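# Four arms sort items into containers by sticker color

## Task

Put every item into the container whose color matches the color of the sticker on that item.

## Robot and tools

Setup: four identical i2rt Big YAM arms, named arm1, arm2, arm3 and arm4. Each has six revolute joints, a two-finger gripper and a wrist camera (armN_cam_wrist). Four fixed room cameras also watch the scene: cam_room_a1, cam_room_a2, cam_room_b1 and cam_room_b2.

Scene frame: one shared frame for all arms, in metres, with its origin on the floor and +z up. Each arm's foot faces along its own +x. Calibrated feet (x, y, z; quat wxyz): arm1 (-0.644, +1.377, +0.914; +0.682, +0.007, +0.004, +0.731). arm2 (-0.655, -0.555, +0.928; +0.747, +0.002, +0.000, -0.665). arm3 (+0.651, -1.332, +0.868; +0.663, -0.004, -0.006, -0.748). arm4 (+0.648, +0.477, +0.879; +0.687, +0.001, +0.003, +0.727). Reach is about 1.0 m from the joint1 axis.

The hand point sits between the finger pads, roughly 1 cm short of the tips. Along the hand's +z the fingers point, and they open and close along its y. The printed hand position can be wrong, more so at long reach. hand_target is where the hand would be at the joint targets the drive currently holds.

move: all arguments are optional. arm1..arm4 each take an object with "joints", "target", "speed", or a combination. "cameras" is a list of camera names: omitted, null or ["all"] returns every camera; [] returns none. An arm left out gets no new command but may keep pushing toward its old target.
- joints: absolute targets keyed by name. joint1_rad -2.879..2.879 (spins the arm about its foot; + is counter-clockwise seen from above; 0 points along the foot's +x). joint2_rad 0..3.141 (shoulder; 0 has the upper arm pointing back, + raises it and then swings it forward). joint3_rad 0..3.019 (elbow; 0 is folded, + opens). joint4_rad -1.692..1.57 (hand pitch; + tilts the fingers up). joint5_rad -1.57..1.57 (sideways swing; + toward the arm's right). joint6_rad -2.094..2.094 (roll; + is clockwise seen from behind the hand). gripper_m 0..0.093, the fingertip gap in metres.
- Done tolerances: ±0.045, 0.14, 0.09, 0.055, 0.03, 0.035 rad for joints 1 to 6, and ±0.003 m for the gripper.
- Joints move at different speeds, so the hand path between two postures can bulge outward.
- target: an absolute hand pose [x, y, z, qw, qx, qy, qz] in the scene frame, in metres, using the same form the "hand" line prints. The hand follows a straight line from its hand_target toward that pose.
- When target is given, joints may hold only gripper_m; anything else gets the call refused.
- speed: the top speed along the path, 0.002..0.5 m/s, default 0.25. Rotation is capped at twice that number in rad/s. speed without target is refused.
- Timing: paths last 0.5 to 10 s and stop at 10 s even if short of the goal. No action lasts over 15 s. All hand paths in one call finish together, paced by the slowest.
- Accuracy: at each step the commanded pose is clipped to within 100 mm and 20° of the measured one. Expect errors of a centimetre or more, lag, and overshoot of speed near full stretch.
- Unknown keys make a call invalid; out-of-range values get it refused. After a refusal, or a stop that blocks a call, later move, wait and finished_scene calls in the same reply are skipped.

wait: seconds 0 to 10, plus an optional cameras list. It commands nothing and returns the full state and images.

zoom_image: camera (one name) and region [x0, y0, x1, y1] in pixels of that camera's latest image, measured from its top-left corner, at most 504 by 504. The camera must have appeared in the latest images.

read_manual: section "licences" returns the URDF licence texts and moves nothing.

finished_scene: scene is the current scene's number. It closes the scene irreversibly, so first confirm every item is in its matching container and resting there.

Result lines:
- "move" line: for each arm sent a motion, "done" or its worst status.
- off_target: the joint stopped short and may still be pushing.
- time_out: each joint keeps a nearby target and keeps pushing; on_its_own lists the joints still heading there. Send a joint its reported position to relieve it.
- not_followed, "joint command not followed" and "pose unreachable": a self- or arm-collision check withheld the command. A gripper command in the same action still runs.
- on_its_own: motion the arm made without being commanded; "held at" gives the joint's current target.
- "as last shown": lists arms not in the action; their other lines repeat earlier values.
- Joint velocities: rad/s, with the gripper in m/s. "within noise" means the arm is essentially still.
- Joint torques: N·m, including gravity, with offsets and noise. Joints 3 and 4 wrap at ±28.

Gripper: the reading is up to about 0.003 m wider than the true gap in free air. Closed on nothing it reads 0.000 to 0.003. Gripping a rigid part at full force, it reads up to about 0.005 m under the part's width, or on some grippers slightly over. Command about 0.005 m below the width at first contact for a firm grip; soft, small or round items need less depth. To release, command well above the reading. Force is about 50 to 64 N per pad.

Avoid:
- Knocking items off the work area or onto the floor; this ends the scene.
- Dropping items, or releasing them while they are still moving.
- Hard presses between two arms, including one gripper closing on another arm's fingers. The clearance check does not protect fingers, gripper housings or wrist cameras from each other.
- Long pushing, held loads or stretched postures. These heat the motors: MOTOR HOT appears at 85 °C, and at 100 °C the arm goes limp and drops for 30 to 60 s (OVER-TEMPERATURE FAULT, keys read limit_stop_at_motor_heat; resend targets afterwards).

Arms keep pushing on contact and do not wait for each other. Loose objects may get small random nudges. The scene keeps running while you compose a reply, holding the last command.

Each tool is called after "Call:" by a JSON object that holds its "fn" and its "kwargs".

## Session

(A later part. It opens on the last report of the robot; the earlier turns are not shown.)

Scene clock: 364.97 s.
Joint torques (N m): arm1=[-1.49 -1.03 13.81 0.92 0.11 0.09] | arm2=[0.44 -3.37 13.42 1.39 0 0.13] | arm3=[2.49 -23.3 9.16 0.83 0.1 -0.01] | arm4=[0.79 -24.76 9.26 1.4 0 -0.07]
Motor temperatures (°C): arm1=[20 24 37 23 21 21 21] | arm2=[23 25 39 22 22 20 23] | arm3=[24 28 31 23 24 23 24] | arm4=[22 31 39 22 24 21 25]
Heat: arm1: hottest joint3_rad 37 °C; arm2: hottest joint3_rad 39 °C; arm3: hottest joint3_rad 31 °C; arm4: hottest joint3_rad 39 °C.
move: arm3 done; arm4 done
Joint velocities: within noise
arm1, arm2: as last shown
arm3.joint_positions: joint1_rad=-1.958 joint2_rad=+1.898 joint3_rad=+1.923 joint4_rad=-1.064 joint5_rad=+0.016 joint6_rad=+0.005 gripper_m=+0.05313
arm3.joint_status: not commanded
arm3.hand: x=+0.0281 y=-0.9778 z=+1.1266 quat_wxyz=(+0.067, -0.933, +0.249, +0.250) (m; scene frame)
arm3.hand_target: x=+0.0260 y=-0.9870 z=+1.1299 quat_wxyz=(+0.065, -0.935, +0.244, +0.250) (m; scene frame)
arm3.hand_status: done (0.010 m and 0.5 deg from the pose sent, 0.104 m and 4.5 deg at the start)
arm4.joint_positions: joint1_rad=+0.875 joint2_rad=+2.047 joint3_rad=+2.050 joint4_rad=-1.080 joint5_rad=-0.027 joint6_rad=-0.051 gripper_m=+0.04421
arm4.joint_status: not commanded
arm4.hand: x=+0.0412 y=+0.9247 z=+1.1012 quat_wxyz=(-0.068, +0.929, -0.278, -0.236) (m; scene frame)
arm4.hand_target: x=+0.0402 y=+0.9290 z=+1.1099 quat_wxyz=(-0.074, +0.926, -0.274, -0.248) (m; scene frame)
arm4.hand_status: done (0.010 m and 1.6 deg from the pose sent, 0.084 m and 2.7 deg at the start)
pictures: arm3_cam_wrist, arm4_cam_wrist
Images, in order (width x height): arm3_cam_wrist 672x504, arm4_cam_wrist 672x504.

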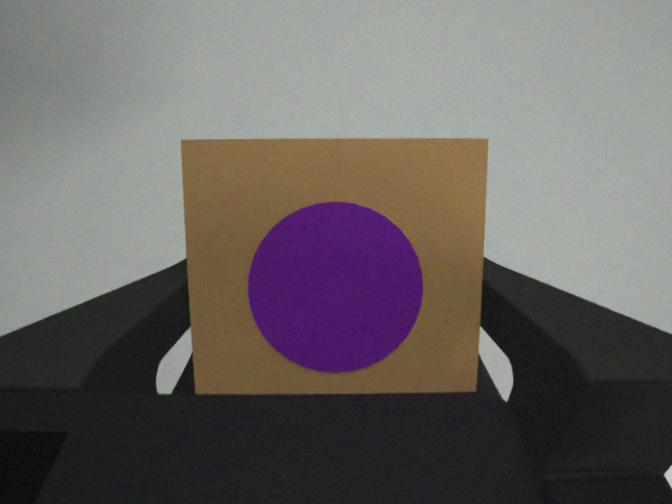

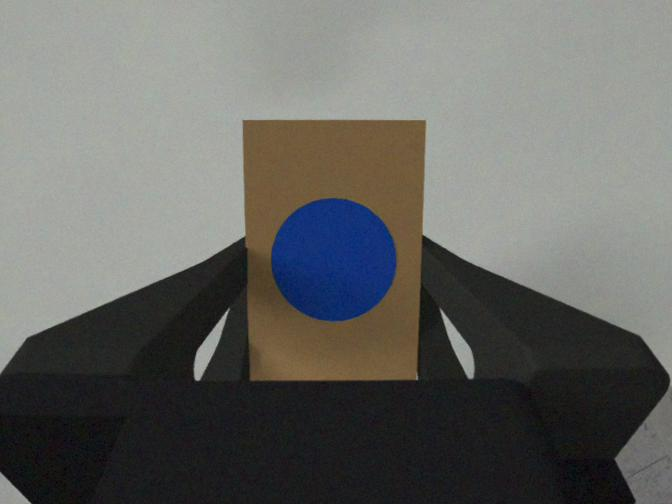

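Both lifted. Retreat to stage, then fold and swing.

Call:
{"fn": "move", "kwargs": {"arm3": {"target": [0.341, -1.149, 1.16, 0.0655, -0.9345, 0.2443, 0.2504], "speed": 0.2}, "arm4": {"target": [0.354, 0.6845, 1.16, 0.0735, -0.9261, 0.2743, 0.2481], "speed": 0.2}, "cameras": []}}

Call:
{"fn": "move", "kwargs": {"arm3": {"joints": {"joint2_rad": 0.95, "joint3_rad": 1.5, "joint4_rad": -1.45, "joint5_rad": 0, "joint6_rad": 0}}, "arm4": {"joints": {"joint2_rad": 0.95, "joint3_rad": 1.5, "joint4_rad": -1.45, "joint5_rad": 0, "joint6_rad": 0}}, "cameras": ["arm3_cam_wrist", "arm4_cam_wrist"]}}

Scene clock: 372.67 s.
Joint torques (N m): arm1=[-1.38 -0.62 13.71 0.79 0.09 0.15] | arm2=[0.44 -3.37 13.44 1.39 0 0.14] | arm3=[0.56 -5.42 9.18 0.85 -0.08 -0.13] | arm4=[1.44 -5.54 9.39 0.54 0.19 0.15]
Motor temperatures (°C): arm1=[20 24 37 23 21 21 21] | arm2=[23 25 39 22 22 20 23] | arm3=[24 28 31 23 24 23 24] | arm4=[22 31 39 22 24 21 25]
Heat: arm1: hottest joint3_rad 37 °C; arm2: hottest joint3_rad 39 °C; arm3: hottest joint3_rad 31 °C; arm4: hottest joint3_rad 39 °C.
move: arm3 done; arm4 done
Joint velocities: within noise
arm1, arm2: as last shown
arm3.joint_positions: joint1_rad=-1.958 joint2_rad=+0.934 joint3_rad=+1.022 joint4_rad=-1.118 joint5_rad=+0.009 joint6_rad=-0.004 gripper_m=+0.05312
arm3.joint_status: not commanded
arm3.hand: x=+0.3384 y=-1.1516 z=+1.1631 quat_wxyz=(+0.065, -0.933, +0.243, +0.256) (m; scene frame)
arm3.hand_target: x=+0.3409 y=-1.1491 z=+1.1600 quat_wxyz=(+0.065, -0.935, +0.244, +0.250) (m; scene frame)
arm3.hand_status: done (0.005 m and 0.6 deg from the pose sent, 0.358 m and 0.5 deg at the start)
arm4.joint_positions: joint1_rad=+0.891 joint2_rad=+0.944 joint3_rad=+0.985 joint4_rad=-1.081 joint5_rad=-0.019 joint6_rad=-0.049 gripper_m=+0.04421
arm4.joint_status: not commanded
arm4.hand: x=+0.3548 y=+0.6865 z=+1.1603 quat_wxyz=(-0.076, +0.926, -0.272, -0.252) (m; scene frame)
arm4.hand_target: x=+0.3539 y=+0.6845 z=+1.1601 quat_wxyz=(-0.074, +0.926, -0.274, -0.248) (m; scene frame)
arm4.hand_status: done (0.002 m and 0.6 deg from the pose sent, 0.399 m and 1.6 deg at the start)
pictures: none
No camera images: "cameras" was empty.

Scene clock: 373.93 s.
Joint torques (N m): arm1=[-1.26 -0.85 13.7 1.13 0.08 0.1] | arm2=[0.5 -3.31 13.41 1.37 0 0.12] | arm3=[0.67 -4.25 11.96 0.98 -0.08 -0.02] | arm4=[1.38 -4.37 10.88 0.64 0.21 0.17]
Motor temperatures (°C): arm1=[20 24 37 23 21 21 21] | arm2=[23 25 39 22 22 20 23] | arm3=[24 28 31 23 24 23 24] | arm4=[22 31 39 22 24 21 25]
Heat: arm1: hottest joint3_rad 37 °C; arm2: hottest joint3_rad 39 °C; arm3: hottest joint3_rad 31 °C; arm4: hottest joint3_rad 39 °C.
move: arm3 done; arm4 done
Joint velocities: within noise
arm1, arm2: as last shown
arm3.joint_positions: joint1_rad=-1.958 joint2_rad=+0.945 joint3_rad=+1.460 joint4_rad=-1.445 joint5_rad=+0.002 joint6_rad=-0.004 gripper_m=+0.05312
arm3.joint_status: all done
arm3.hand: x=+0.3587 y=-1.1618 z=+1.3332 quat_wxyz=(+0.075, -0.920, +0.239, +0.302) (m; scene frame)
arm3.hand_target: x=+0.3595 y=-1.1584 z=+1.3501 quat_wxyz=(+0.078, -0.913, +0.244, +0.316) (m; scene frame)
arm3.hand_status: not commanded
arm4.joint_positions: joint1_rad=+0.891 joint2_rad=+0.946 joint3_rad=+1.463 joint4_rad=-1.441 joint5_rad=-0.004 joint6_rad=-0.014 gripper_m=+0.04421
arm4.joint_status: all done
arm4.hand: x=+0.3775 y=+0.6746 z=+1.3498 quat_wxyz=(-0.096, +0.904, -0.284, -0.304) (m; scene frame)
arm4.hand_target: x=+0.3768 y=+0.6730 z=+1.3648 quat_wxyz=(-0.097, +0.899, -0.287, -0.315) (m; scene frame)
arm4.hand_status: not commanded
pictures: arm3_cam_wrist, arm4_cam_wrist
Images, in order (width x height): arm3_cam_wrist 672x504, arm4_cam_wrist 672x504.

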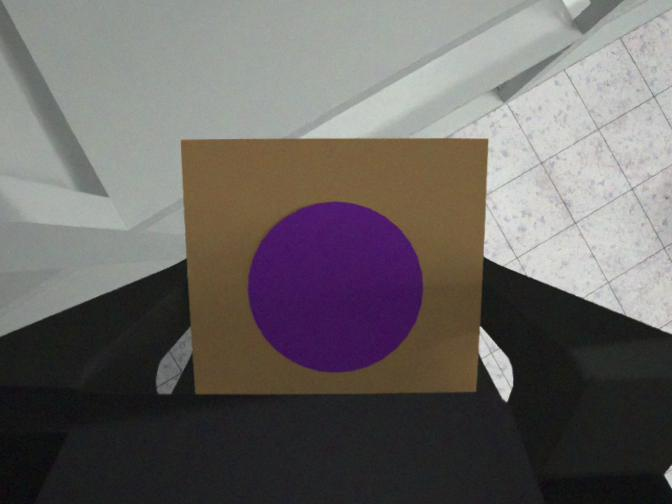

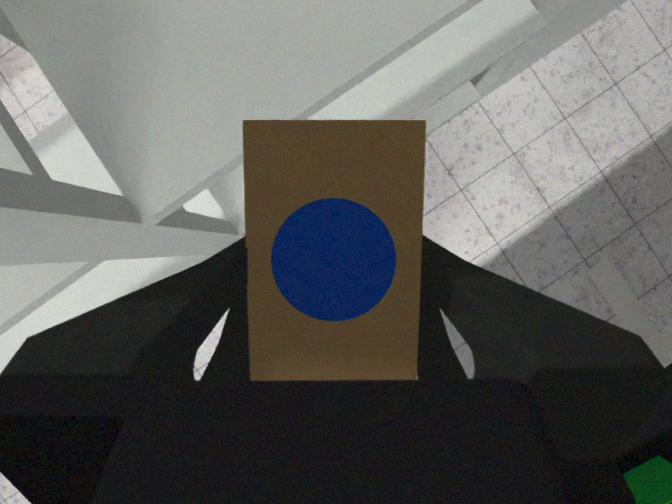

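Call:
{"fn": "move", "kwargs": {"arm3": {"joints": {"joint1_rad": 0.0}}, "arm4": {"joints": {"joint1_rad": 0.0}}, "cameras": []}}

Call:
{"fn": "move", "kwargs": {"arm3": {"joints": {"joint1_rad": 1.515}}, "arm4": {"joints": {"joint1_rad": -1.533}}, "cameras": ["arm3_cam_wrist", "arm4_cam_wrist", "cam_room_a1", "cam_room_a2"]}}

Scene clock: 382.23 s.
Joint torques (N m): arm1=[-1.73 -0.67 13.81 1.03 0.08 0.11] | arm2=[0.32 -3.43 13.39 1.36 0 0.14] | arm3=[1.96 -5.25 11.99 1.03 0.07 -0.02] | arm4=[0.91 -4.48 10.81 0.68 0.11 0.16]
Motor temperatures (°C): arm1=[20 24 37 23 21 21 21] | arm2=[23 25 39 22 22 20 23] | arm3=[24 28 32 23 24 23 24] | arm4=[22 29 38 22 24 21 26]
Heat: arm1: hottest joint3_rad 37 °C; arm2: hottest joint3_rad 39 °C; arm3: hottest joint3_rad 32 °C; arm4: hottest joint3_rad 38 °C.
move: arm3 done; arm4 done
Joint velocities: within noise
arm1, arm2: as last shown
arm3.joint_positions: joint1_rad=-0.009 joint2_rad=+0.958 joint3_rad=+1.460 joint4_rad=-1.445 joint5_rad=-0.001 joint6_rad=-0.004 gripper_m=+0.05312
arm3.joint_status: all done
arm3.hand: x=+0.6062 y=-1.6613 z=+1.3361 quat_wxyz=(-0.209, -0.712, -0.627, +0.236) (m; scene frame)
arm3.hand_target: x=+0.6094 y=-1.6577 z=+1.3572 quat_wxyz=(-0.223, -0.705, -0.624, +0.250) (m; scene frame)
arm3.hand_status: not commanded
arm4.joint_positions: joint1_rad=+0.001 joint2_rad=+0.946 joint3_rad=+1.463 joint4_rad=-1.441 joint5_rad=-0.001 joint6_rad=-0.013 gripper_m=+0.04420
arm4.joint_status: all done
arm4.hand: x=+0.6310 y=+0.8139 z=+1.3480 quat_wxyz=(-0.217, +0.694, -0.647, -0.230) (m; scene frame)
arm4.hand_target: x=+0.6317 y=+0.8137 z=+1.3631 quat_wxyz=(-0.223, +0.686, -0.650, -0.240) (m; scene frame)
arm4.hand_status: not commanded
pictures: none
No camera images: "cameras" was empty.

Scene clock: 384.00 s.
Joint torques (N m): arm1=[-1.32 -1.49 13.72 1.03 0.06 0.07] | arm2=[0.44 -3.37 13.39 1.39 0 0.13] | arm3=[1.9 -5.42 11.97 0.98 0.11 -0.02] | arm4=[0.5 -4.37 10.85 0.72 0.06 0.15]
Motor temperatures (°C): arm1=[20 24 37 23 21 21 21] | arm2=[23 25 39 22 22 20 23] | arm3=[24 28 32 23 24 23 24] | arm4=[22 29 38 22 24 21 26]
Heat: arm1: hottest joint3_rad 37 °C; arm2: hottest joint3_rad 39 °C; arm3: hottest joint3_rad 32 °C; arm4: hottest joint3_rad 38 °C.
move: arm3 done; arm4 done
Joint velocities: within noise
arm1, arm2: as last shown
arm3.joint_positions: joint1_rad=+1.506 joint2_rad=+0.958 joint3_rad=+1.460 joint4_rad=-1.445 joint5_rad=-0.002 joint6_rad=-0.004 gripper_m=+0.05312
arm3.joint_status: all done
arm3.hand: x=+0.9835 y=-1.3880 z=+1.3327 quat_wxyz=(-0.308, -0.084, -0.947, +0.035) (m; scene frame)
arm3.hand_target: x=+0.9804 y=-1.3844 z=+1.3538 quat_wxyz=(-0.329, -0.081, -0.940, +0.036) (m; scene frame)
arm3.hand_status: not commanded
arm4.joint_positions: joint1_rad=-1.532 joint2_rad=+0.948 joint3_rad=+1.463 joint4_rad=-1.441 joint5_rad=+0.001 joint6_rad=-0.012 gripper_m=+0.04419
arm4.joint_status: all done
arm4.hand: x=+0.9849 y=+0.5102 z=+1.3467 quat_wxyz=(-0.314, +0.051, -0.948, -0.011) (m; scene frame)
arm4.hand_target: x=+0.9840 y=+0.5100 z=+1.3624 quat_wxyz=(-0.326, +0.045, -0.944, -0.014) (m; scene frame)
arm4.hand_status: not commanded
pictures: arm3_cam_wrist, arm4_cam_wrist, cam_room_a1, cam_room_a2
Images, in order (width x height): arm3_cam_wrist 672x504, arm4_cam_wrist 672x504, cam_room_a1 672x504, cam_room_a2 672x504.

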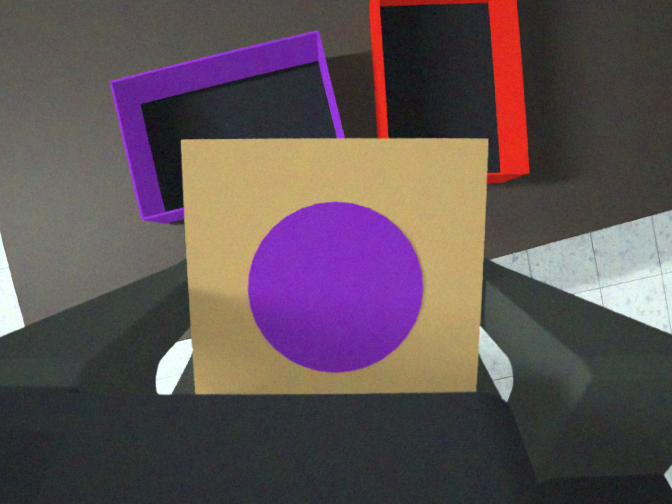

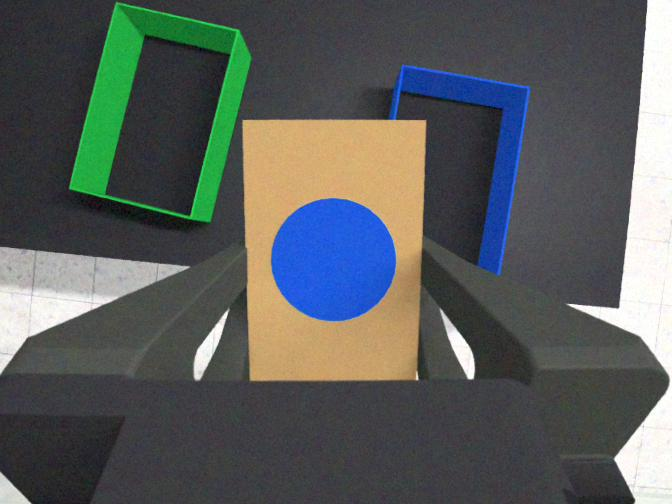

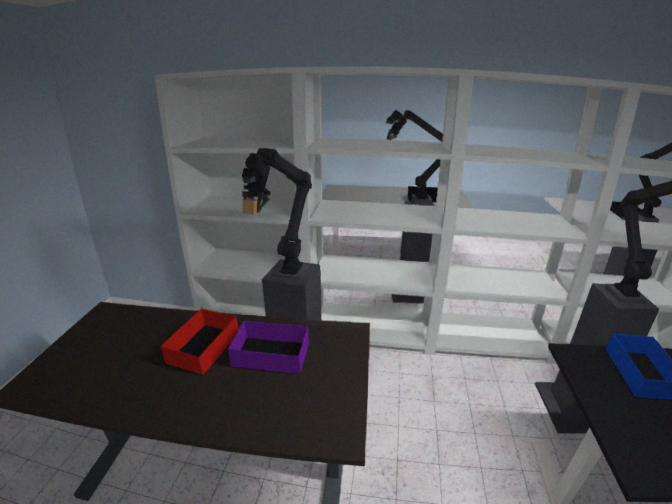

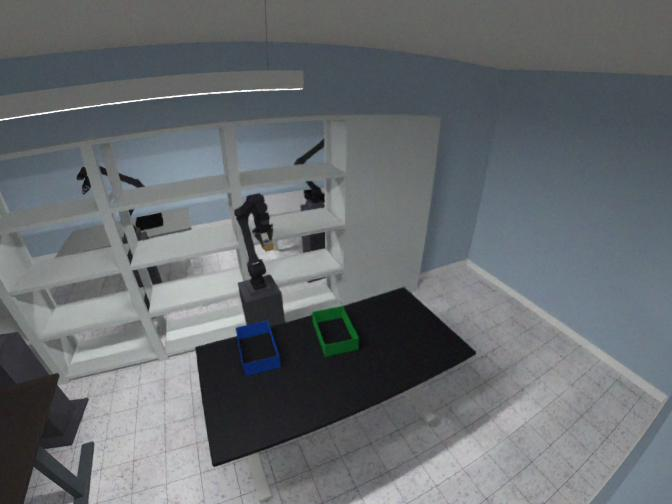

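Call:
{"fn": "move", "kwargs": {"arm3": {"target": [1.18, -1.29, 1.12, 0.2462, 0.0, 0.9692, 0.0], "speed": 0.2}, "arm4": {"target": [1.13, 0.347, 1.12, 0.2525, 0.0422, 0.9666, -0.0110], "speed": 0.2}, "cameras": ["arm3_cam_wrist", "arm4_cam_wrist", "cam_room_a1", "cam_room_a2"]}}

Scene clock: 421.57 s.
Joint torques (N m): arm1=[-1.08 -1.44 13.79 1.02 0.05 0.06] | arm2=[0.62 -3.49 13.39 1.39 0 0.14] | arm3=[1.96 -14.97 10.51 1.58 -0.01 0.02] | arm4=[0.38 -12.57 9.33 1.37 -0.03 -0.09]
Motor temperatures (°C): arm1=[20 24 38 23 21 21 21] | arm2=[23 25 40 22 22 20 23] | arm3=[24 26 34 23 24 23 24] | arm4=[22 25 38 22 24 21 26]
Heat: arm1: hottest joint3_rad 38 °C; arm2: hottest joint3_rad 40 °C; arm3: hottest joint3_rad 34 °C; arm4: hottest joint3_rad 38 °C.
move: arm3 off_target; arm4 done
Joint velocities: within noise
arm1.joint_positions: joint1_rad=-0.005 joint2_rad=+0.904 joint3_rad=+1.459 joint4_rad=-1.489 joint5_rad=-0.002 joint6_rad=-0.006 gripper_m=+0.06795
arm1.joint_status: not commanded
arm1.hand: x=-0.6558 y=+1.6874 z=+1.3890 quat_wxyz=(-0.210, +0.692, -0.649, -0.235) (m; scene frame)
arm1.hand_target: x=-0.6567 y=+1.6831 z=+1.4074 quat_wxyz=(-0.221, +0.688, -0.646, -0.247) (m; scene frame)
arm1.hand_status: not commanded
arm2: as last shown
arm3.joint_positions: joint1_rad=+1.762 joint2_rad=+1.436 joint3_rad=+1.289 joint4_rad=-0.969 joint5_rad=+0.028 joint6_rad=+0.071 gripper_m=+0.05312
arm3.joint_status: not commanded
arm3.hand: x=+1.1738 y=-1.2970 z=+1.1056 quat_wxyz=(-0.226, -0.002, -0.974, +0.004) (m; scene frame)
arm3.hand_target: x=+1.1796 y=-1.2900 z=+1.1201 quat_wxyz=(-0.246, +0.000, -0.969, +0.000) (m; scene frame)
arm3.hand_status: off_target (0.017 m and 2.4 deg from the pose sent, 0.306 m and 12.9 deg at the start)
arm4.joint_positions: joint1_rad=-1.927 joint2_rad=+1.342 joint3_rad=+1.184 joint4_rad=-0.932 joint5_rad=-0.106 joint6_rad=-0.172 gripper_m=+0.04419
arm4.joint_status: not commanded
arm4.hand: x=+1.1248 y=+0.3495 z=+1.1150 quat_wxyz=(-0.241, -0.049, -0.969, +0.007) (m; scene frame)
arm4.hand_target: x=+1.1298 y=+0.3470 z=+1.1200 quat_wxyz=(-0.252, -0.042, -0.967, +0.011) (m; scene frame)
arm4.hand_status: done (0.008 m and 1.6 deg from the pose sent, 0.315 m and 13.3 deg at the start)
pictures: arm3_cam_wrist, arm4_cam_wrist, cam_room_a1, cam_room_a2
Images, in order (width x height): arm3_cam_wrist 672x504, arm4_cam_wrist 672x504, cam_room_a1 672x504, cam_room_a2 672x504.

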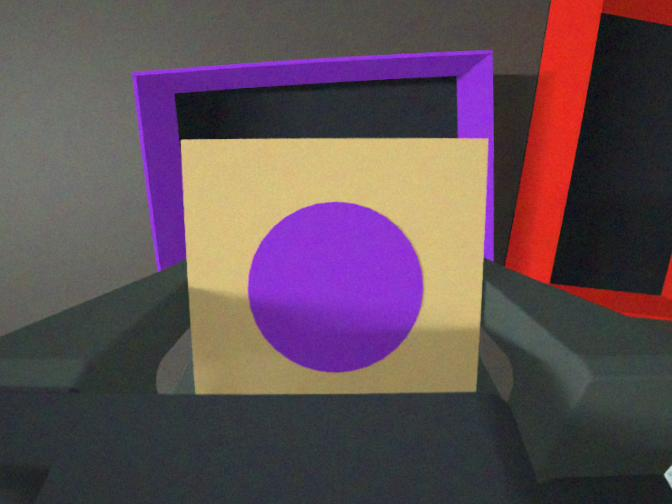

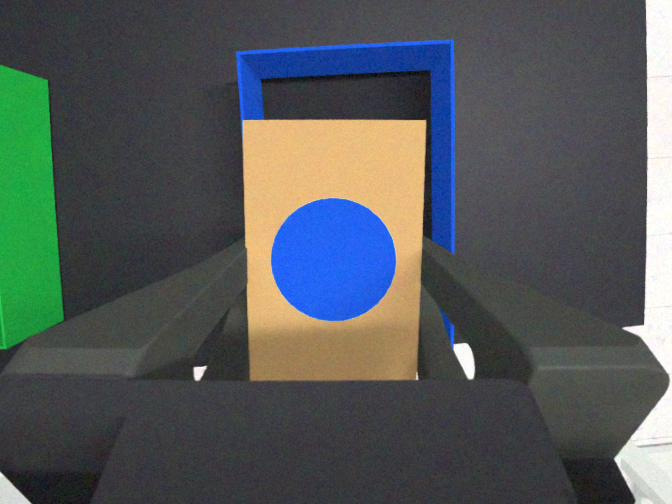

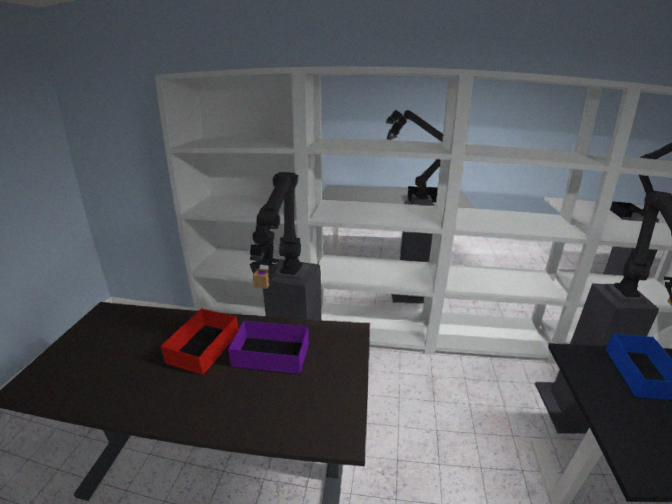

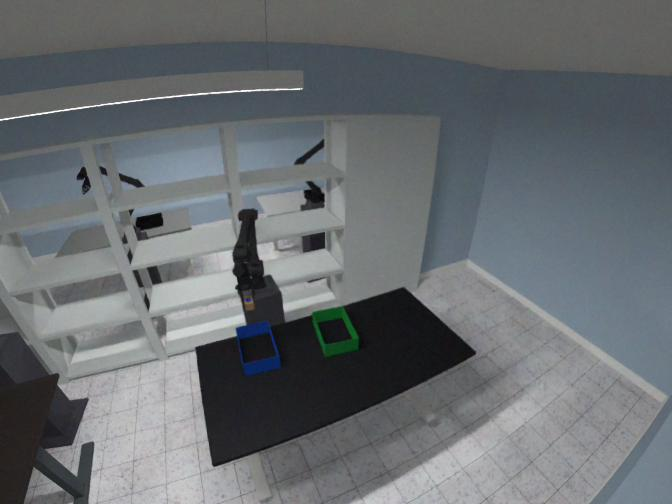

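Call:
{"fn": "move", "kwargs": {"arm3": {"target": [1.203, -1.278, 0.955, 0.2461, -0.0211, 0.9690, 0.0054], "speed": 0.12}, "arm4": {"target": [1.138, 0.332, 0.955, 0.2526, 0.0253, 0.9672, -0.0066], "speed": 0.12}, "cameras": ["arm3_cam_wrist", "arm4_cam_wrist"]}}

Scene clock: 441.40 s.
Joint torques (N m): arm1=[-1.14 -1.14 13.72 0.96 0.07 0.1] | arm2=[0.44 -3.37 13.41 1.42 0.01 0.13] | arm3=[2.14 -15.74 8.01 1.62 -0.04 -0.13] | arm4=[0.26 -12.69 7.9 1.39 -0.15 -0.08]
Motor temperatures (°C): arm1=[20 24 38 23 21 21 21] | arm2=[23 25 40 22 22 20 23] | arm3=[24 26 33 23 24 23 25] | arm4=[22 25 39 22 24 21 26]
Heat: arm1: hottest joint3_rad 38 °C; arm2: hottest joint3_rad 40 °C; arm3: hottest joint3_rad 33 °C; arm4: hottest joint3_rad 39 °C.
move: arm3 done; arm4 done
Joint velocities: within noise
arm1, arm2: as last shown
arm3.joint_positions: joint1_rad=+1.777 joint2_rad=+1.630 joint3_rad=+1.078 joint4_rad=-0.537 joint5_rad=+0.017 joint6_rad=+0.064 gripper_m=+0.05312
arm3.joint_status: not commanded
arm3.hand: x=+1.2002 y=-1.2867 z=+0.9536 quat_wxyz=(-0.239, +0.010, -0.971, -0.003) (m; scene frame)
arm3.hand_target: x=+1.2028 y=-1.2780 z=+0.9549 quat_wxyz=(-0.246, +0.021, -0.969, -0.005) (m; scene frame)
arm3.hand_status: done (0.009 m and 1.6 deg from the pose sent, 0.155 m and 3.7 deg at the start)
arm4.joint_positions: joint1_rad=-1.956 joint2_rad=+1.536 joint3_rad=+0.932 joint4_rad=-0.483 joint5_rad=-0.137 joint6_rad=-0.232 gripper_m=+0.04419
arm4.joint_status: not commanded
arm4.hand: x=+1.1331 y=+0.3368 z=+0.9552 quat_wxyz=(-0.246, -0.030, -0.969, +0.004) (m; scene frame)
arm4.hand_target: x=+1.1378 y=+0.3320 z=+0.9550 quat_wxyz=(-0.252, -0.025, -0.967, +0.007) (m; scene frame)
arm4.hand_status: done (0.007 m and 1.0 deg from the pose sent, 0.162 m and 3.0 deg at the start)
pictures: arm3_cam_wrist, arm4_cam_wrist
Images, in order (width x height): arm3_cam_wrist 672x504, arm4_cam_wrist 672x504.

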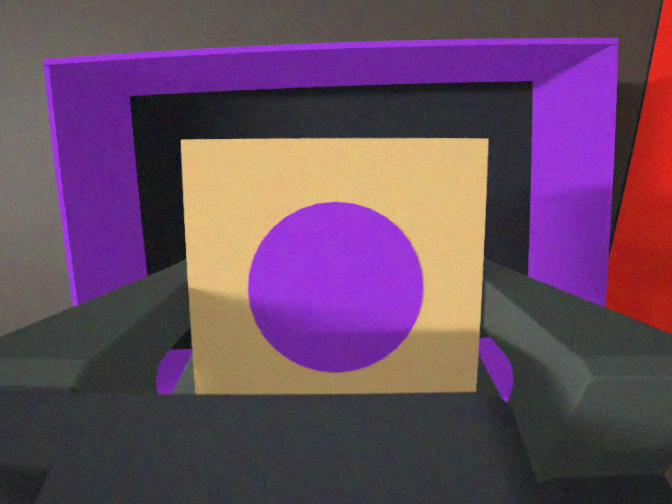

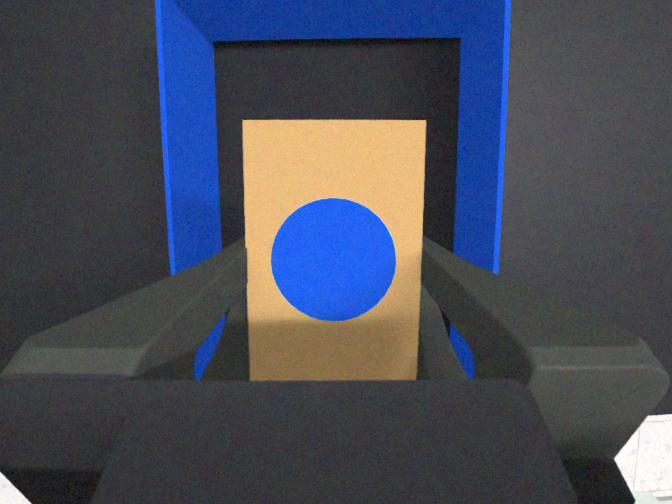

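Call:
{"fn": "move", "kwargs": {"arm3": {"target": [1.203, -1.276, 0.83, 0.2461, -0.0211, 0.9690, 0.0054], "speed": 0.1}, "arm4": {"target": [1.138, 0.33, 0.83, 0.2526, 0.0253, 0.9672, -0.0066], "speed": 0.1}, "cameras": ["arm3_cam_wrist", "arm4_cam_wrist"]}}

Scene clock: 449.93 s.
Joint torques (N m): arm1=[-1.03 -1.2 13.74 0.98 0.07 0.12] | arm2=[0.38 -3.31 13.42 1.4 0 0.13] | arm3=[2.14 -16.79 6.06 1.62 0.11 -0.06] | arm4=[0.09 -14.45 5.48 1.33 -0.17 -0.09]
Motor temperatures (°C): arm1=[20 24 38 23 21 21 21] | arm2=[23 25 40 22 22 20 23] | arm3=[24 26 32 23 24 23 25] | arm4=[22 25 39 22 24 21 26]
Heat: arm1: hottest joint3_rad 38 °C; arm2: hottest joint3_rad 40 °C; arm3: hottest joint3_rad 32 °C; arm4: hottest joint3_rad 39 °C.
move: arm3 done; arm4 done
Joint velocities: within noise
arm1: as last shown
arm2.joint_positions: joint1_rad=+0.004 joint2_rad=+0.892 joint3_rad=+1.461 joint4_rad=-1.485 joint5_rad=+0.000 joint6_rad=-0.007 gripper_m=+0.07991
arm2.joint_status: not commanded
arm2.hand: x=-0.6192 y=-0.8630 z=+1.4057 quat_wxyz=(-0.240, -0.626, -0.711, +0.212) (m; scene frame)
arm2.hand_target: x=-0.6205 y=-0.8625 z=+1.4196 quat_wxyz=(-0.246, -0.628, -0.706, +0.217) (m; scene frame)
arm2.hand_status: not commanded
arm3.joint_positions: joint1_rad=+1.785 joint2_rad=+1.858 joint3_rad=+0.979 joint4_rad=-0.207 joint5_rad=+0.017 joint6_rad=+0.064 gripper_m=+0.05312
arm3.joint_status: not commanded
arm3.hand: x=+1.2012 y=-1.2841 z=+0.8300 quat_wxyz=(-0.240, +0.014, -0.971, -0.004) (m; scene frame)
arm3.hand_target: x=+1.2030 y=-1.2761 z=+0.8301 quat_wxyz=(-0.246, +0.021, -0.969, -0.005) (m; scene frame)
arm3.hand_status: done (0.008 m and 1.1 deg from the pose sent, 0.124 m and 1.6 deg at the start)
arm4.joint_positions: joint1_rad=-1.958 joint2_rad=+1.800 joint3_rad=+0.841 joint4_rad=-0.124 joint5_rad=-0.139 joint6_rad=-0.234 gripper_m=+0.04419
arm4.joint_status: not commanded
arm4.hand: x=+1.1358 y=+0.3343 z=+0.8329 quat_wxyz=(-0.248, -0.029, -0.968, +0.004) (m; scene frame)
arm4.hand_target: x=+1.1378 y=+0.3300 z=+0.8300 quat_wxyz=(-0.252, -0.025, -0.967, +0.007) (m; scene frame)
arm4.hand_status: done (0.006 m and 0.7 deg from the pose sent, 0.126 m and 1.0 deg at the start)
pictures: arm3_cam_wrist, arm4_cam_wrist
Images, in order (width x height): arm3_cam_wrist 672x504, arm4_cam_wrist 672x504.

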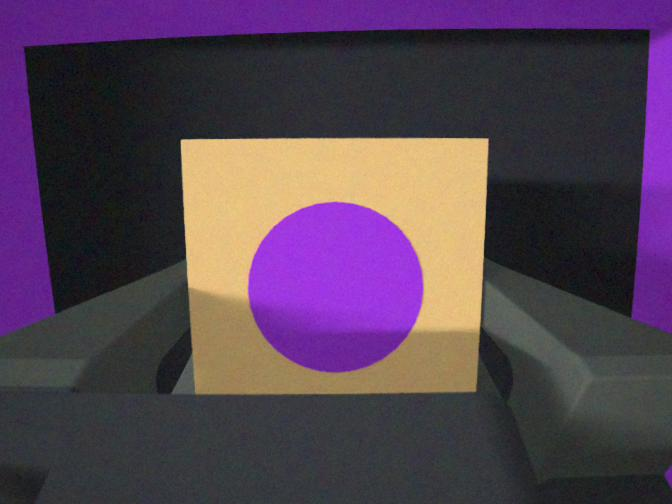

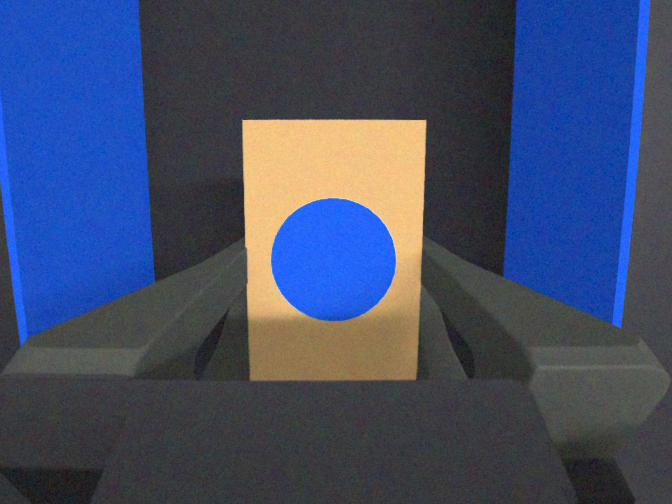

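Call:
{"fn": "move", "kwargs": {"arm3": {"target": [1.203, -1.276, 0.775, 0.2461, -0.0211, 0.9690, 0.0054], "speed": 0.07}, "arm4": {"target": [1.138, 0.33, 0.772, 0.2526, 0.0253, 0.9672, -0.0066], "speed": 0.07}, "cameras": ["arm3_cam_wrist", "arm4_cam_wrist"]}}

Call:
{"fn": "move", "kwargs": {"arm3": {"target": [1.203, -1.276, 0.762, 0.2461, -0.0211, 0.9690, 0.0054], "speed": 0.04}, "arm4": {"target": [1.138, 0.33, 0.758, 0.2526, 0.0253, 0.9672, -0.0066], "speed": 0.04}, "cameras": ["arm3_cam_wrist", "arm4_cam_wrist"]}}

Scene clock: 458.67 s.
Joint torques (N m): arm1=[-1.14 -0.79 13.83 0.79 0.08 0.08] | arm2=[0.44 -3.37 13.38 1.35 0 0.13] | arm3=[2.08 -17.2 5.05 1.63 0.13 -0.04] | arm4=[0.21 -14.51 4.57 1.42 -0.14 -0.06]
Motor temperatures (°C): arm1=[20 24 38 23 21 21 21] | arm2=[23 25 40 22 22 20 23] | arm3=[24 26 32 23 24 23 25] | arm4=[22 25 37 22 24 21 27]
Heat: arm1: hottest joint3_rad 38 °C; arm2: hottest joint3_rad 40 °C; arm3: hottest joint3_rad 32 °C; arm4: hottest joint3_rad 37 °C.
move: arm3 done; arm4 done
Joint velocities: within noise
arm1, arm2: as last shown
arm3.joint_positions: joint1_rad=+1.786 joint2_rad=+1.981 joint3_rad=+0.972 joint4_rad=-0.072 joint5_rad=+0.017 joint6_rad=+0.064 gripper_m=+0.05312
arm3.joint_status: not commanded
arm3.hand: x=+1.2033 y=-1.2840 z=+0.7779 quat_wxyz=(-0.243, +0.014, -0.970, -0.004) (m; scene frame)
arm3.hand_target: x=+1.2029 y=-1.2761 z=+0.7751 quat_wxyz=(-0.246, +0.021, -0.969, -0.005) (m; scene frame)
arm3.hand_status: done (0.008 m and 0.9 deg from the pose sent, 0.056 m and 1.1 deg at the start)
arm4.joint_positions: joint1_rad=-1.958 joint2_rad=+1.950 joint3_rad=+0.838 joint4_rad=+0.033 joint5_rad=-0.139 joint6_rad=-0.234 gripper_m=+0.04419
arm4.joint_status: not commanded
arm4.hand: x=+1.1372 y=+0.3335 z=+0.7769 quat_wxyz=(-0.250, -0.029, -0.968, +0.005) (m; scene frame)
arm4.hand_target: x=+1.1380 y=+0.3300 z=+0.7722 quat_wxyz=(-0.253, -0.025, -0.967, +0.007) (m; scene frame)
arm4.hand_status: done (0.006 m and 0.6 deg from the pose sent, 0.061 m and 0.7 deg at the start)
pictures: arm3_cam_wrist, arm4_cam_wrist
Images, in order (width x height): arm3_cam_wrist 672x504, arm4_cam_wrist 672x504.

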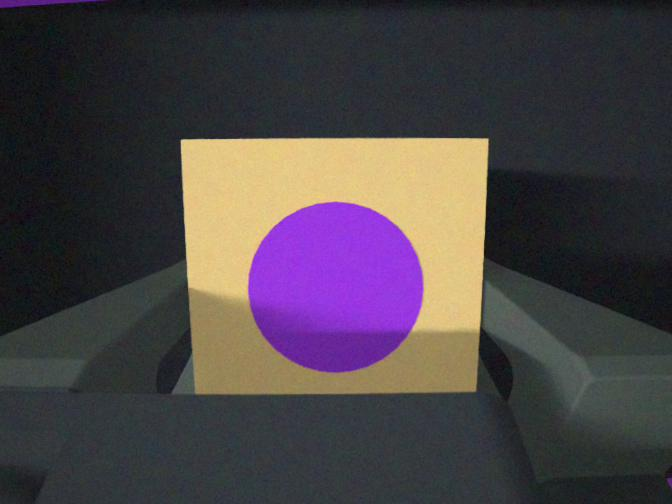

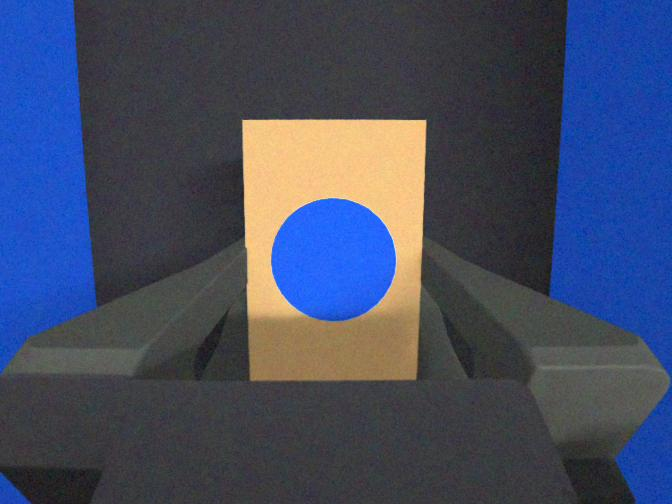

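Scene clock: 459.63 s.
Joint torques (N m): arm1=[-1.49 -1.2 13.65 0.94 0.07 0.09] | arm2=[0.38 -3.37 13.44 1.37 -0.01 0.14] | arm3=[2.08 -17.08 4.92 1.66 0.14 -0.03] | arm4=[0.15 -14.8 4.49 1.28 -0.12 -0.05]
Motor temperatures (°C): arm1=[20 24 38 23 21 21 21] | arm2=[23 25 40 22 22 20 23] | arm3=[24 26 31 23 24 23 25] | arm4=[22 25 37 22 24 21 27]
Heat: arm1: hottest joint3_rad 38 °C; arm2: hottest joint3_rad 40 °C; arm3: hottest joint3_rad 31 °C; arm4: hottest joint3_rad 37 °C.
move: arm3 done; arm4 done
Joint velocities: within noise
arm1, arm2: as last shown
arm3.joint_positions: joint1_rad=+1.786 joint2_rad=+2.011 joint3_rad=+0.972 joint4_rad=-0.041 joint5_rad=+0.017 joint6_rad=+0.064 gripper_m=+0.05312
arm3.joint_status: not commanded
arm3.hand: x=+1.2031 y=-1.2840 z=+0.7656 quat_wxyz=(-0.243, +0.014, -0.970, -0.004) (m; scene frame)
arm3.hand_target: x=+1.2029 y=-1.2761 z=+0.7621 quat_wxyz=(-0.246, +0.021, -0.969, -0.005) (m; scene frame)
arm3.hand_status: done (0.009 m and 0.8 deg from the pose sent, 0.018 m and 0.9 deg at the start)
arm4.joint_positions: joint1_rad=-1.958 joint2_rad=+1.986 joint3_rad=+0.838 joint4_rad=+0.068 joint5_rad=-0.139 joint6_rad=-0.234 gripper_m=+0.04419
arm4.joint_status: not commanded
arm4.hand: x=+1.1362 y=+0.3338 z=+0.7633 quat_wxyz=(-0.250, -0.029, -0.968, +0.005) (m; scene frame)
arm4.hand_target: x=+1.1379 y=+0.3300 z=+0.7581 quat_wxyz=(-0.252, -0.025, -0.967, +0.007) (m; scene frame)
arm4.hand_status: done (0.007 m and 0.6 deg from the pose sent, 0.019 m and 0.6 deg at the start)
pictures: arm3_cam_wrist, arm4_cam_wrist
Images, in order (width x height): arm3_cam_wrist 672x504, arm4_cam_wrist 672x504.

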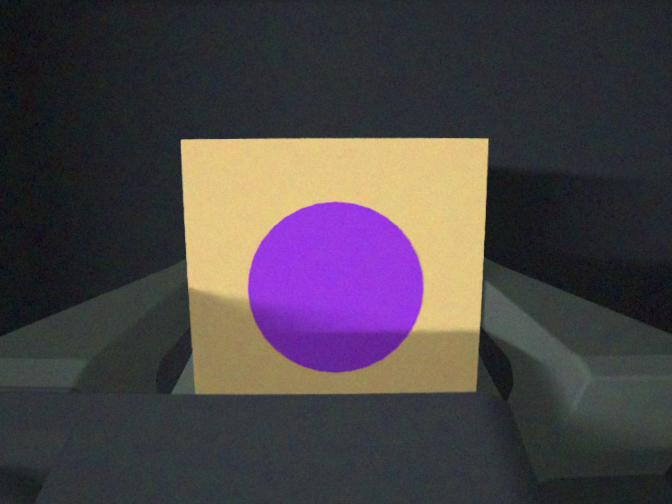

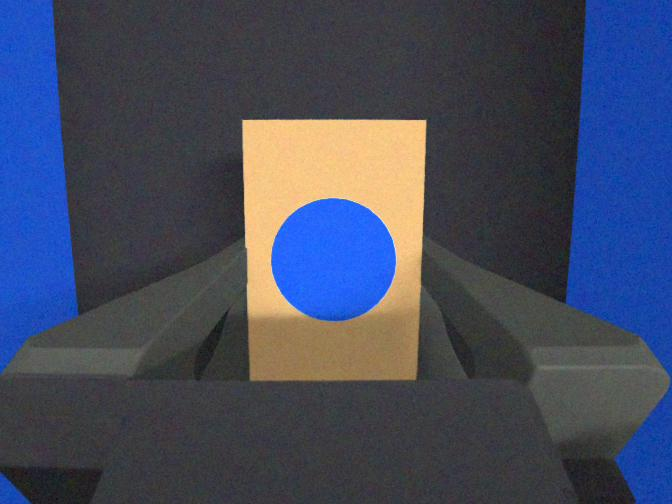

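Call:
{"fn": "move", "kwargs": {"arm3": {"target": [1.203, -1.276, 0.752, 0.2461, -0.0211, 0.9690, 0.0054], "speed": 0.03}, "arm4": {"target": [1.138, 0.33, 0.749, 0.2526, 0.0253, 0.9672, -0.0066], "speed": 0.03}, "cameras": []}}

Call:
{"fn": "move", "kwargs": {"arm3": {"target": [1.203, -1.276, 0.744, 0.2461, -0.0211, 0.9690, 0.0054], "speed": 0.03}, "arm4": {"target": [1.138, 0.33, 0.742, 0.2526, 0.0253, 0.9672, -0.0066], "speed": 0.03}, "cameras": ["arm3_cam_wrist", "arm4_cam_wrist"]}}

Scene clock: 464.03 s.
Joint torques (N m): arm1=[-0.79 -1.08 13.56 1.03 0.11 0.05] | arm2=[0.32 -3.43 13.38 1.39 0 0.14] | arm3=[2.14 -17.2 4.92 1.63 0.15 -0.05] | arm4=[0.15 -14.97 4.48 1.44 -0.16 -0.08]
Motor temperatures (°C): arm1=[20 24 38 23 21 21 21] | arm2=[23 25 40 22 22 20 23] | arm3=[24 26 31 23 24 23 25] | arm4=[22 25 37 22 24 21 27]
Heat: arm1: hottest joint3_rad 38 °C; arm2: hottest joint3_rad 40 °C; arm3: hottest joint3_rad 31 °C; arm4: hottest joint3_rad 37 °C.
move: arm3 done; arm4 done
Joint velocities: within noise
arm1, arm2: as last shown
arm3.joint_positions: joint1_rad=+1.787 joint2_rad=+2.035 joint3_rad=+0.972 joint4_rad=-0.018 joint5_rad=+0.017 joint6_rad=+0.064 gripper_m=+0.05312
arm3.joint_status: not commanded
arm3.hand: x=+1.2025 y=-1.2839 z=+0.7555 quat_wxyz=(-0.243, +0.015, -0.970, -0.004) (m; scene frame)
arm3.hand_target: x=+1.2029 y=-1.2760 z=+0.7521 quat_wxyz=(-0.246, +0.021, -0.969, -0.006) (m; scene frame)
arm3.hand_status: done (0.009 m and 0.8 deg from the pose sent, 0.016 m and 0.8 deg at the start)
arm4.joint_positions: joint1_rad=-1.958 joint2_rad=+2.010 joint3_rad=+0.838 joint4_rad=+0.091 joint5_rad=-0.139 joint6_rad=-0.234 gripper_m=+0.04419
arm4.joint_status: not commanded
arm4.hand: x=+1.1352 y=+0.3341 z=+0.7544 quat_wxyz=(-0.249, -0.029, -0.968, +0.005) (m; scene frame)
arm4.hand_target: x=+1.1379 y=+0.3300 z=+0.7491 quat_wxyz=(-0.253, -0.025, -0.967, +0.007) (m; scene frame)
arm4.hand_status: done (0.007 m and 0.7 deg from the pose sent, 0.015 m and 0.6 deg at the start)
pictures: none
No camera images: "cameras" was empty.

Scene clock: 465.00 s.
Joint torques (N m): arm1=[-1.2 -0.97 13.7 0.94 0.06 0.13] | arm2=[0.44 -3.37 13.38 1.4 -0.01 0.14] | arm3=[1.96 -17.2 4.92 1.69 0.15 -0.02] | arm4=[0.21 -13.86 4.62 1.33 -0.12 -0.07]
Motor temperatures (°C): arm1=[20 24 38 23 21 21 21] | arm2=[23 25 40 22 22 20 23] | arm3=[24 26 31 23 24 23 25] | arm4=[22 25 36 22 24 21 27]
Heat: arm1: hottest joint3_rad 38 °C; arm2: hottest joint3_rad 40 °C; arm3: hottest joint3_rad 31 °C; arm4: hottest joint3_rad 36 °C.
move: arm3 done; arm4 done
Joint velocities: within noise
arm1, arm2: as last shown
arm3.joint_positions: joint1_rad=+1.787 joint2_rad=+2.054 joint3_rad=+0.972 joint4_rad=+0.000 joint5_rad=+0.017 joint6_rad=+0.064 gripper_m=+0.05312
arm3.joint_status: not commanded
arm3.hand: x=+1.2016 y=-1.2839 z=+0.7472 quat_wxyz=(-0.242, +0.015, -0.970, -0.004) (m; scene frame)
arm3.hand_target: x=+1.2028 y=-1.2760 z=+0.7441 quat_wxyz=(-0.246, +0.021, -0.969, -0.006) (m; scene frame)
arm3.hand_status: done (0.009 m and 0.9 deg from the pose sent, 0.014 m and 0.8 deg at the start)
arm4.joint_positions: joint1_rad=-1.958 joint2_rad=+2.021 joint3_rad=+0.838 joint4_rad=+0.109 joint5_rad=-0.139 joint6_rad=-0.235 gripper_m=+0.04419
arm4.joint_status: not commanded
arm4.hand: x=+1.1363 y=+0.3337 z=+0.7512 quat_wxyz=(-0.253, -0.029, -0.967, +0.006) (m; scene frame)
arm4.hand_target: x=+1.1378 y=+0.3300 z=+0.7423 quat_wxyz=(-0.253, -0.025, -0.967, +0.007) (m; scene frame)
arm4.hand_status: done (0.010 m and 0.4 deg from the pose sent, 0.013 m and 0.6 deg at the start)
pictures: arm3_cam_wrist, arm4_cam_wrist
Images, in order (width x height): arm3_cam_wrist 672x504, arm4_cam_wrist 672x504.

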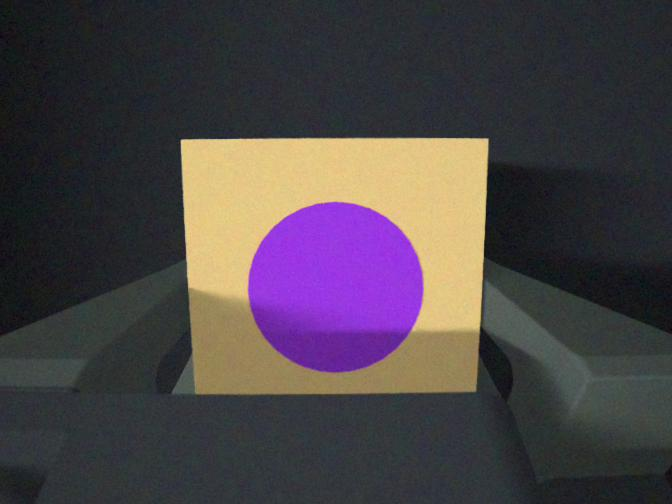

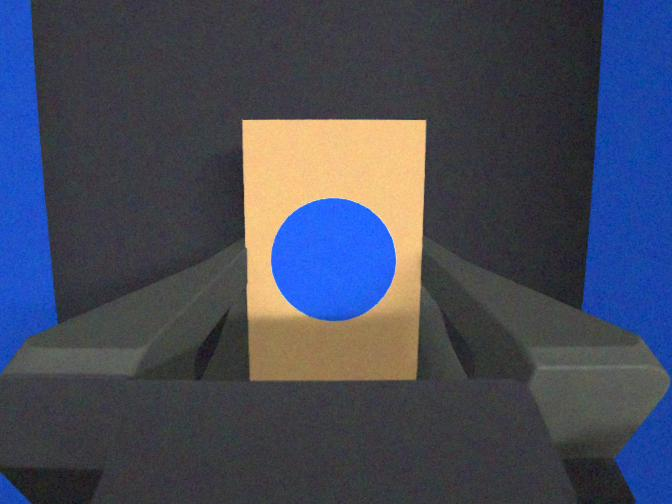

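Call:
{"fn": "move", "kwargs": {"arm3": {"target": [1.203, -1.276, 0.737, 0.2461, -0.0211, 0.9690, 0.0054], "speed": 0.03}, "arm4": {"target": [1.1375, 0.331, 0.747, 0.2526, 0.0253, 0.9672, -0.0066], "speed": 0.03}, "cameras": ["arm3_cam_wrist"]}}

Scene clock: 470.43 s.
Joint torques (N m): arm1=[-1.38 -0.97 13.6 0.95 0.05 0.08] | arm2=[0.38 -3.37 13.39 1.39 0 0.14] | arm3=[1.96 -16.09 5.05 1.55 0.14 -0.04] | arm4=[0.21 -15.62 4.38 1.06 -0.11 -0.05]
Motor temperatures (°C): arm1=[20 24 38 23 21 21 21] | arm2=[23 25 40 22 22 20 23] | arm3=[24 26 31 23 24 23 25] | arm4=[22 25 36 22 24 21 27]
Heat: arm1: hottest joint3_rad 38 °C; arm2: hottest joint3_rad 40 °C; arm3: hottest joint3_rad 31 °C; arm4: hottest joint3_rad 36 °C.
move: arm3 off_target; arm4 done
Joint velocities: within noise
arm1, arm2: as last shown
arm3.joint_positions: joint1_rad=+1.787 joint2_rad=+2.059 joint3_rad=+0.972 joint4_rad=+0.018 joint5_rad=+0.018 joint6_rad=+0.064 gripper_m=+0.05312
arm3.joint_status: not commanded
arm3.hand: x=+1.2044 y=-1.2838 z=+0.7469 quat_wxyz=(-0.249, +0.015, -0.968, -0.005) (m; scene frame)
arm3.hand_target: x=+1.2027 y=-1.2761 z=+0.7372 quat_wxyz=(-0.246, +0.021, -0.969, -0.005) (m; scene frame)
arm3.hand_status: off_target (0.013 m and 0.8 deg from the pose sent, 0.013 m and 0.9 deg at the start)
arm4.joint_positions: joint1_rad=-1.958 joint2_rad=+2.021 joint3_rad=+0.838 joint4_rad=+0.109 joint5_rad=-0.139 joint6_rad=-0.235 gripper_m=+0.04419
arm4.joint_status: not commanded
arm4.hand: x=+1.1363 y=+0.3337 z=+0.7512 quat_wxyz=(-0.253, -0.029, -0.967, +0.006) (m; scene frame)
arm4.hand_target: x=+1.1375 y=+0.3309 z=+0.7472 quat_wxyz=(-0.253, -0.025, -0.967, +0.007) (m; scene frame)
arm4.hand_status: done (0.005 m and 0.4 deg from the pose sent, 0.005 m and 0.4 deg at the start)
pictures: arm3_cam_wrist
Images, in order (width x height): arm3_cam_wrist 672x504.

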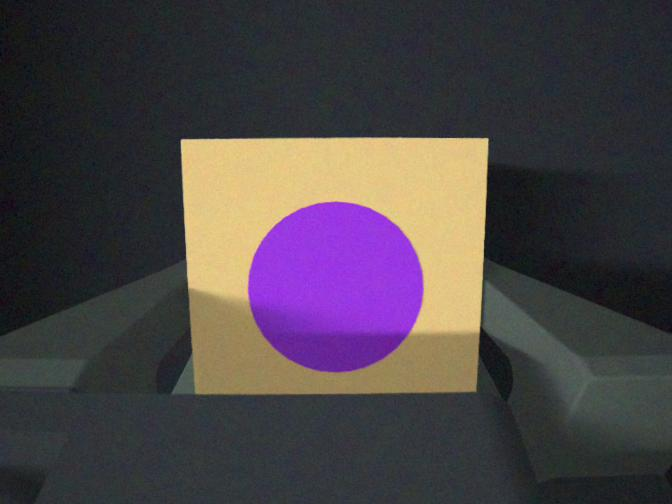

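Both in contact. Ease arm3 and open arm4 slightly.

Call:
{"fn": "move", "kwargs": {"arm3": {"target": [1.203, -1.278, 0.7425, 0.2461, -0.0211, 0.9690, 0.0054], "speed": 0.03}, "arm4": {"joints": {"gripper_m": 0.05}}, "cameras": ["arm4_cam_wrist"]}}

Call:
{"fn": "move", "kwargs": {"arm3": {"joints": {"gripper_m": 0.06}}, "arm4": {"joints": {"gripper_m": 0.062}}, "cameras": ["arm3_cam_wrist", "arm4_cam_wrist"]}}

Scene clock: 475.33 s.
Joint torques (N m): arm1=[-1.26 -1.2 13.81 0.96 0.09 0.1] | arm2=[0.38 -3.43 13.41 1.36 0 0.13] | arm3=[1.79 -17.26 4.92 1.07 0.06 -0.07] | arm4=[0.32 -15.27 4.29 1.03 -0.07 -0.03]
Motor temperatures (°C): arm1=[20 24 38 23 21 21 21] | arm2=[23 25 40 22 22 20 23] | arm3=[24 26 30 23 24 23 25] | arm4=[22 25 35 22 24 21 27]
Heat: arm1: hottest joint3_rad 38 °C; arm2: hottest joint3_rad 40 °C; arm3: hottest joint3_rad 30 °C; arm4: hottest joint3_rad 35 °C.
move: arm3 done; arm4 done
Joint velocities: within noise
arm1.joint_positions: joint1_rad=-0.005 joint2_rad=+0.904 joint3_rad=+1.459 joint4_rad=-1.489 joint5_rad=-0.002 joint6_rad=-0.006 gripper_m=+0.06795
arm1.joint_status: not commanded
arm1.hand: x=-0.6558 y=+1.6874 z=+1.3890 quat_wxyz=(-0.210, +0.692, -0.649, -0.235) (m; scene frame)
arm1.hand_target: x=-0.6567 y=+1.6831 z=+1.4074 quat_wxyz=(-0.221, +0.688, -0.646, -0.247) (m; scene frame)
arm1.hand_status: not commanded
arm2: as last shown
arm3.joint_positions: joint1_rad=+1.787 joint2_rad=+2.059 joint3_rad=+0.972 joint4_rad=+0.018 joint5_rad=+0.018 joint6_rad=+0.064 gripper_m=+0.05312
arm3.joint_status: not commanded
arm3.hand: x=+1.2044 y=-1.2838 z=+0.7469 quat_wxyz=(-0.249, +0.015, -0.968, -0.005) (m; scene frame)
arm3.hand_target: x=+1.2029 y=-1.2781 z=+0.7425 quat_wxyz=(-0.246, +0.021, -0.969, -0.005) (m; scene frame)
arm3.hand_status: done (0.007 m and 0.8 deg from the pose sent, 0.007 m and 0.8 deg at the start)
arm4.joint_positions: joint1_rad=-1.958 joint2_rad=+2.021 joint3_rad=+0.838 joint4_rad=+0.109 joint5_rad=-0.139 joint6_rad=-0.235 gripper_m=+0.04992
arm4.joint_status: all done
arm4.hand: x=+1.1363 y=+0.3337 z=+0.7512 quat_wxyz=(-0.253, -0.029, -0.967, +0.006) (m; scene frame)
arm4.hand_target: x=+1.1375 y=+0.3309 z=+0.7472 quat_wxyz=(-0.253, -0.025, -0.967, +0.007) (m; scene frame)
arm4.hand_status: not commanded
pictures: arm4_cam_wrist
Images, in order (width x height): arm4_cam_wrist 672x504.

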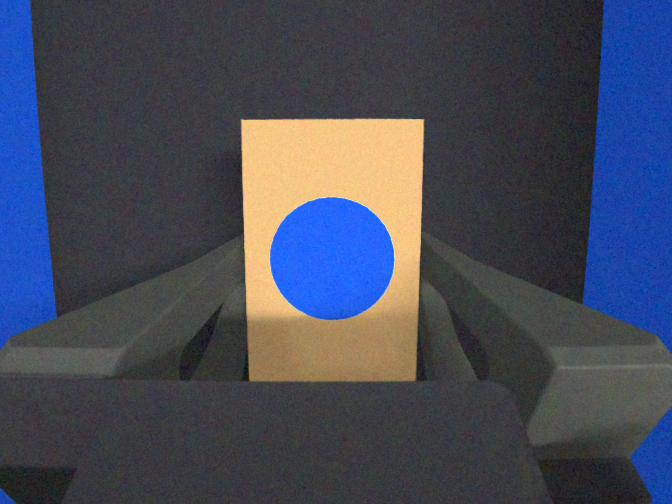

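Scene clock: 475.77 s.
Joint torques (N m): arm1=[-1.9 -0.67 13.89 0.9 0.08 0.07] | arm2=[0.44 -3.55 13.39 1.37 0 0.13] | arm3=[1.73 -17.2 4.92 1.03 0.06 -0.07] | arm4=[0.56 -15.27 4.27 0.96 -0.09 -0.05]
Motor temperatures (°C): arm1=[20 24 38 23 21 21 21] | arm2=[23 25 40 22 22 20 23] | arm3=[24 26 30 23 24 23 25] | arm4=[22 25 35 22 24 21 27]
Heat: arm1: hottest joint3_rad 38 °C; arm2: hottest joint3_rad 40 °C; arm3: hottest joint3_rad 30 °C; arm4: hottest joint3_rad 35 °C.
move: arm3 done; arm4 done
Joint velocities: within noise
arm1, arm2: as last shown
arm3.joint_positions: joint1_rad=+1.787 joint2_rad=+2.059 joint3_rad=+0.972 joint4_rad=+0.018 joint5_rad=+0.018 joint6_rad=+0.064 gripper_m=+0.05996
arm3.joint_status: all done
arm3.hand: x=+1.2044 y=-1.2838 z=+0.7469 quat_wxyz=(-0.249, +0.015, -0.968, -0.005) (m; scene frame)
arm3.hand_target: x=+1.2029 y=-1.2781 z=+0.7425 quat_wxyz=(-0.246, +0.021, -0.969, -0.005) (m; scene frame)
arm3.hand_status: not commanded
arm4.joint_positions: joint1_rad=-1.958 joint2_rad=+2.021 joint3_rad=+0.838 joint4_rad=+0.109 joint5_rad=-0.139 joint6_rad=-0.235 gripper_m=+0.06189
arm4.joint_status: all done
arm4.hand: x=+1.1363 y=+0.3337 z=+0.7512 quat_wxyz=(-0.253, -0.029, -0.967, +0.006) (m; scene frame)
arm4.hand_target: x=+1.1375 y=+0.3309 z=+0.7472 quat_wxyz=(-0.253, -0.025, -0.967, +0.007) (m; scene frame)
arm4.hand_status: not commanded
pictures: arm3_cam_wrist, arm4_cam_wrist
Images, in order (width x height): arm3_cam_wrist 672x504, arm4_cam_wrist 672x504.

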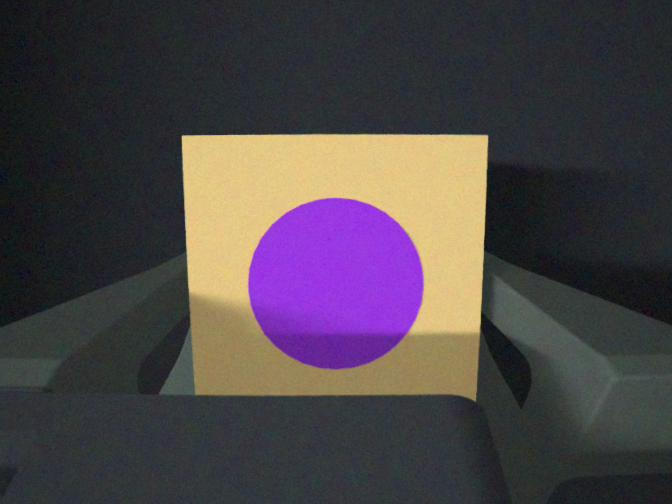

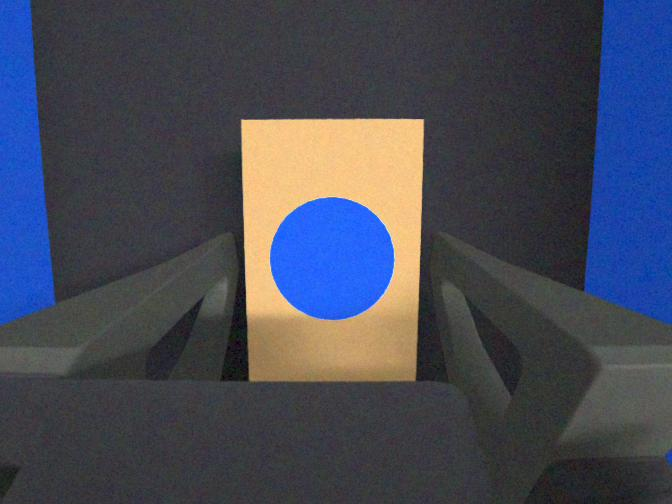

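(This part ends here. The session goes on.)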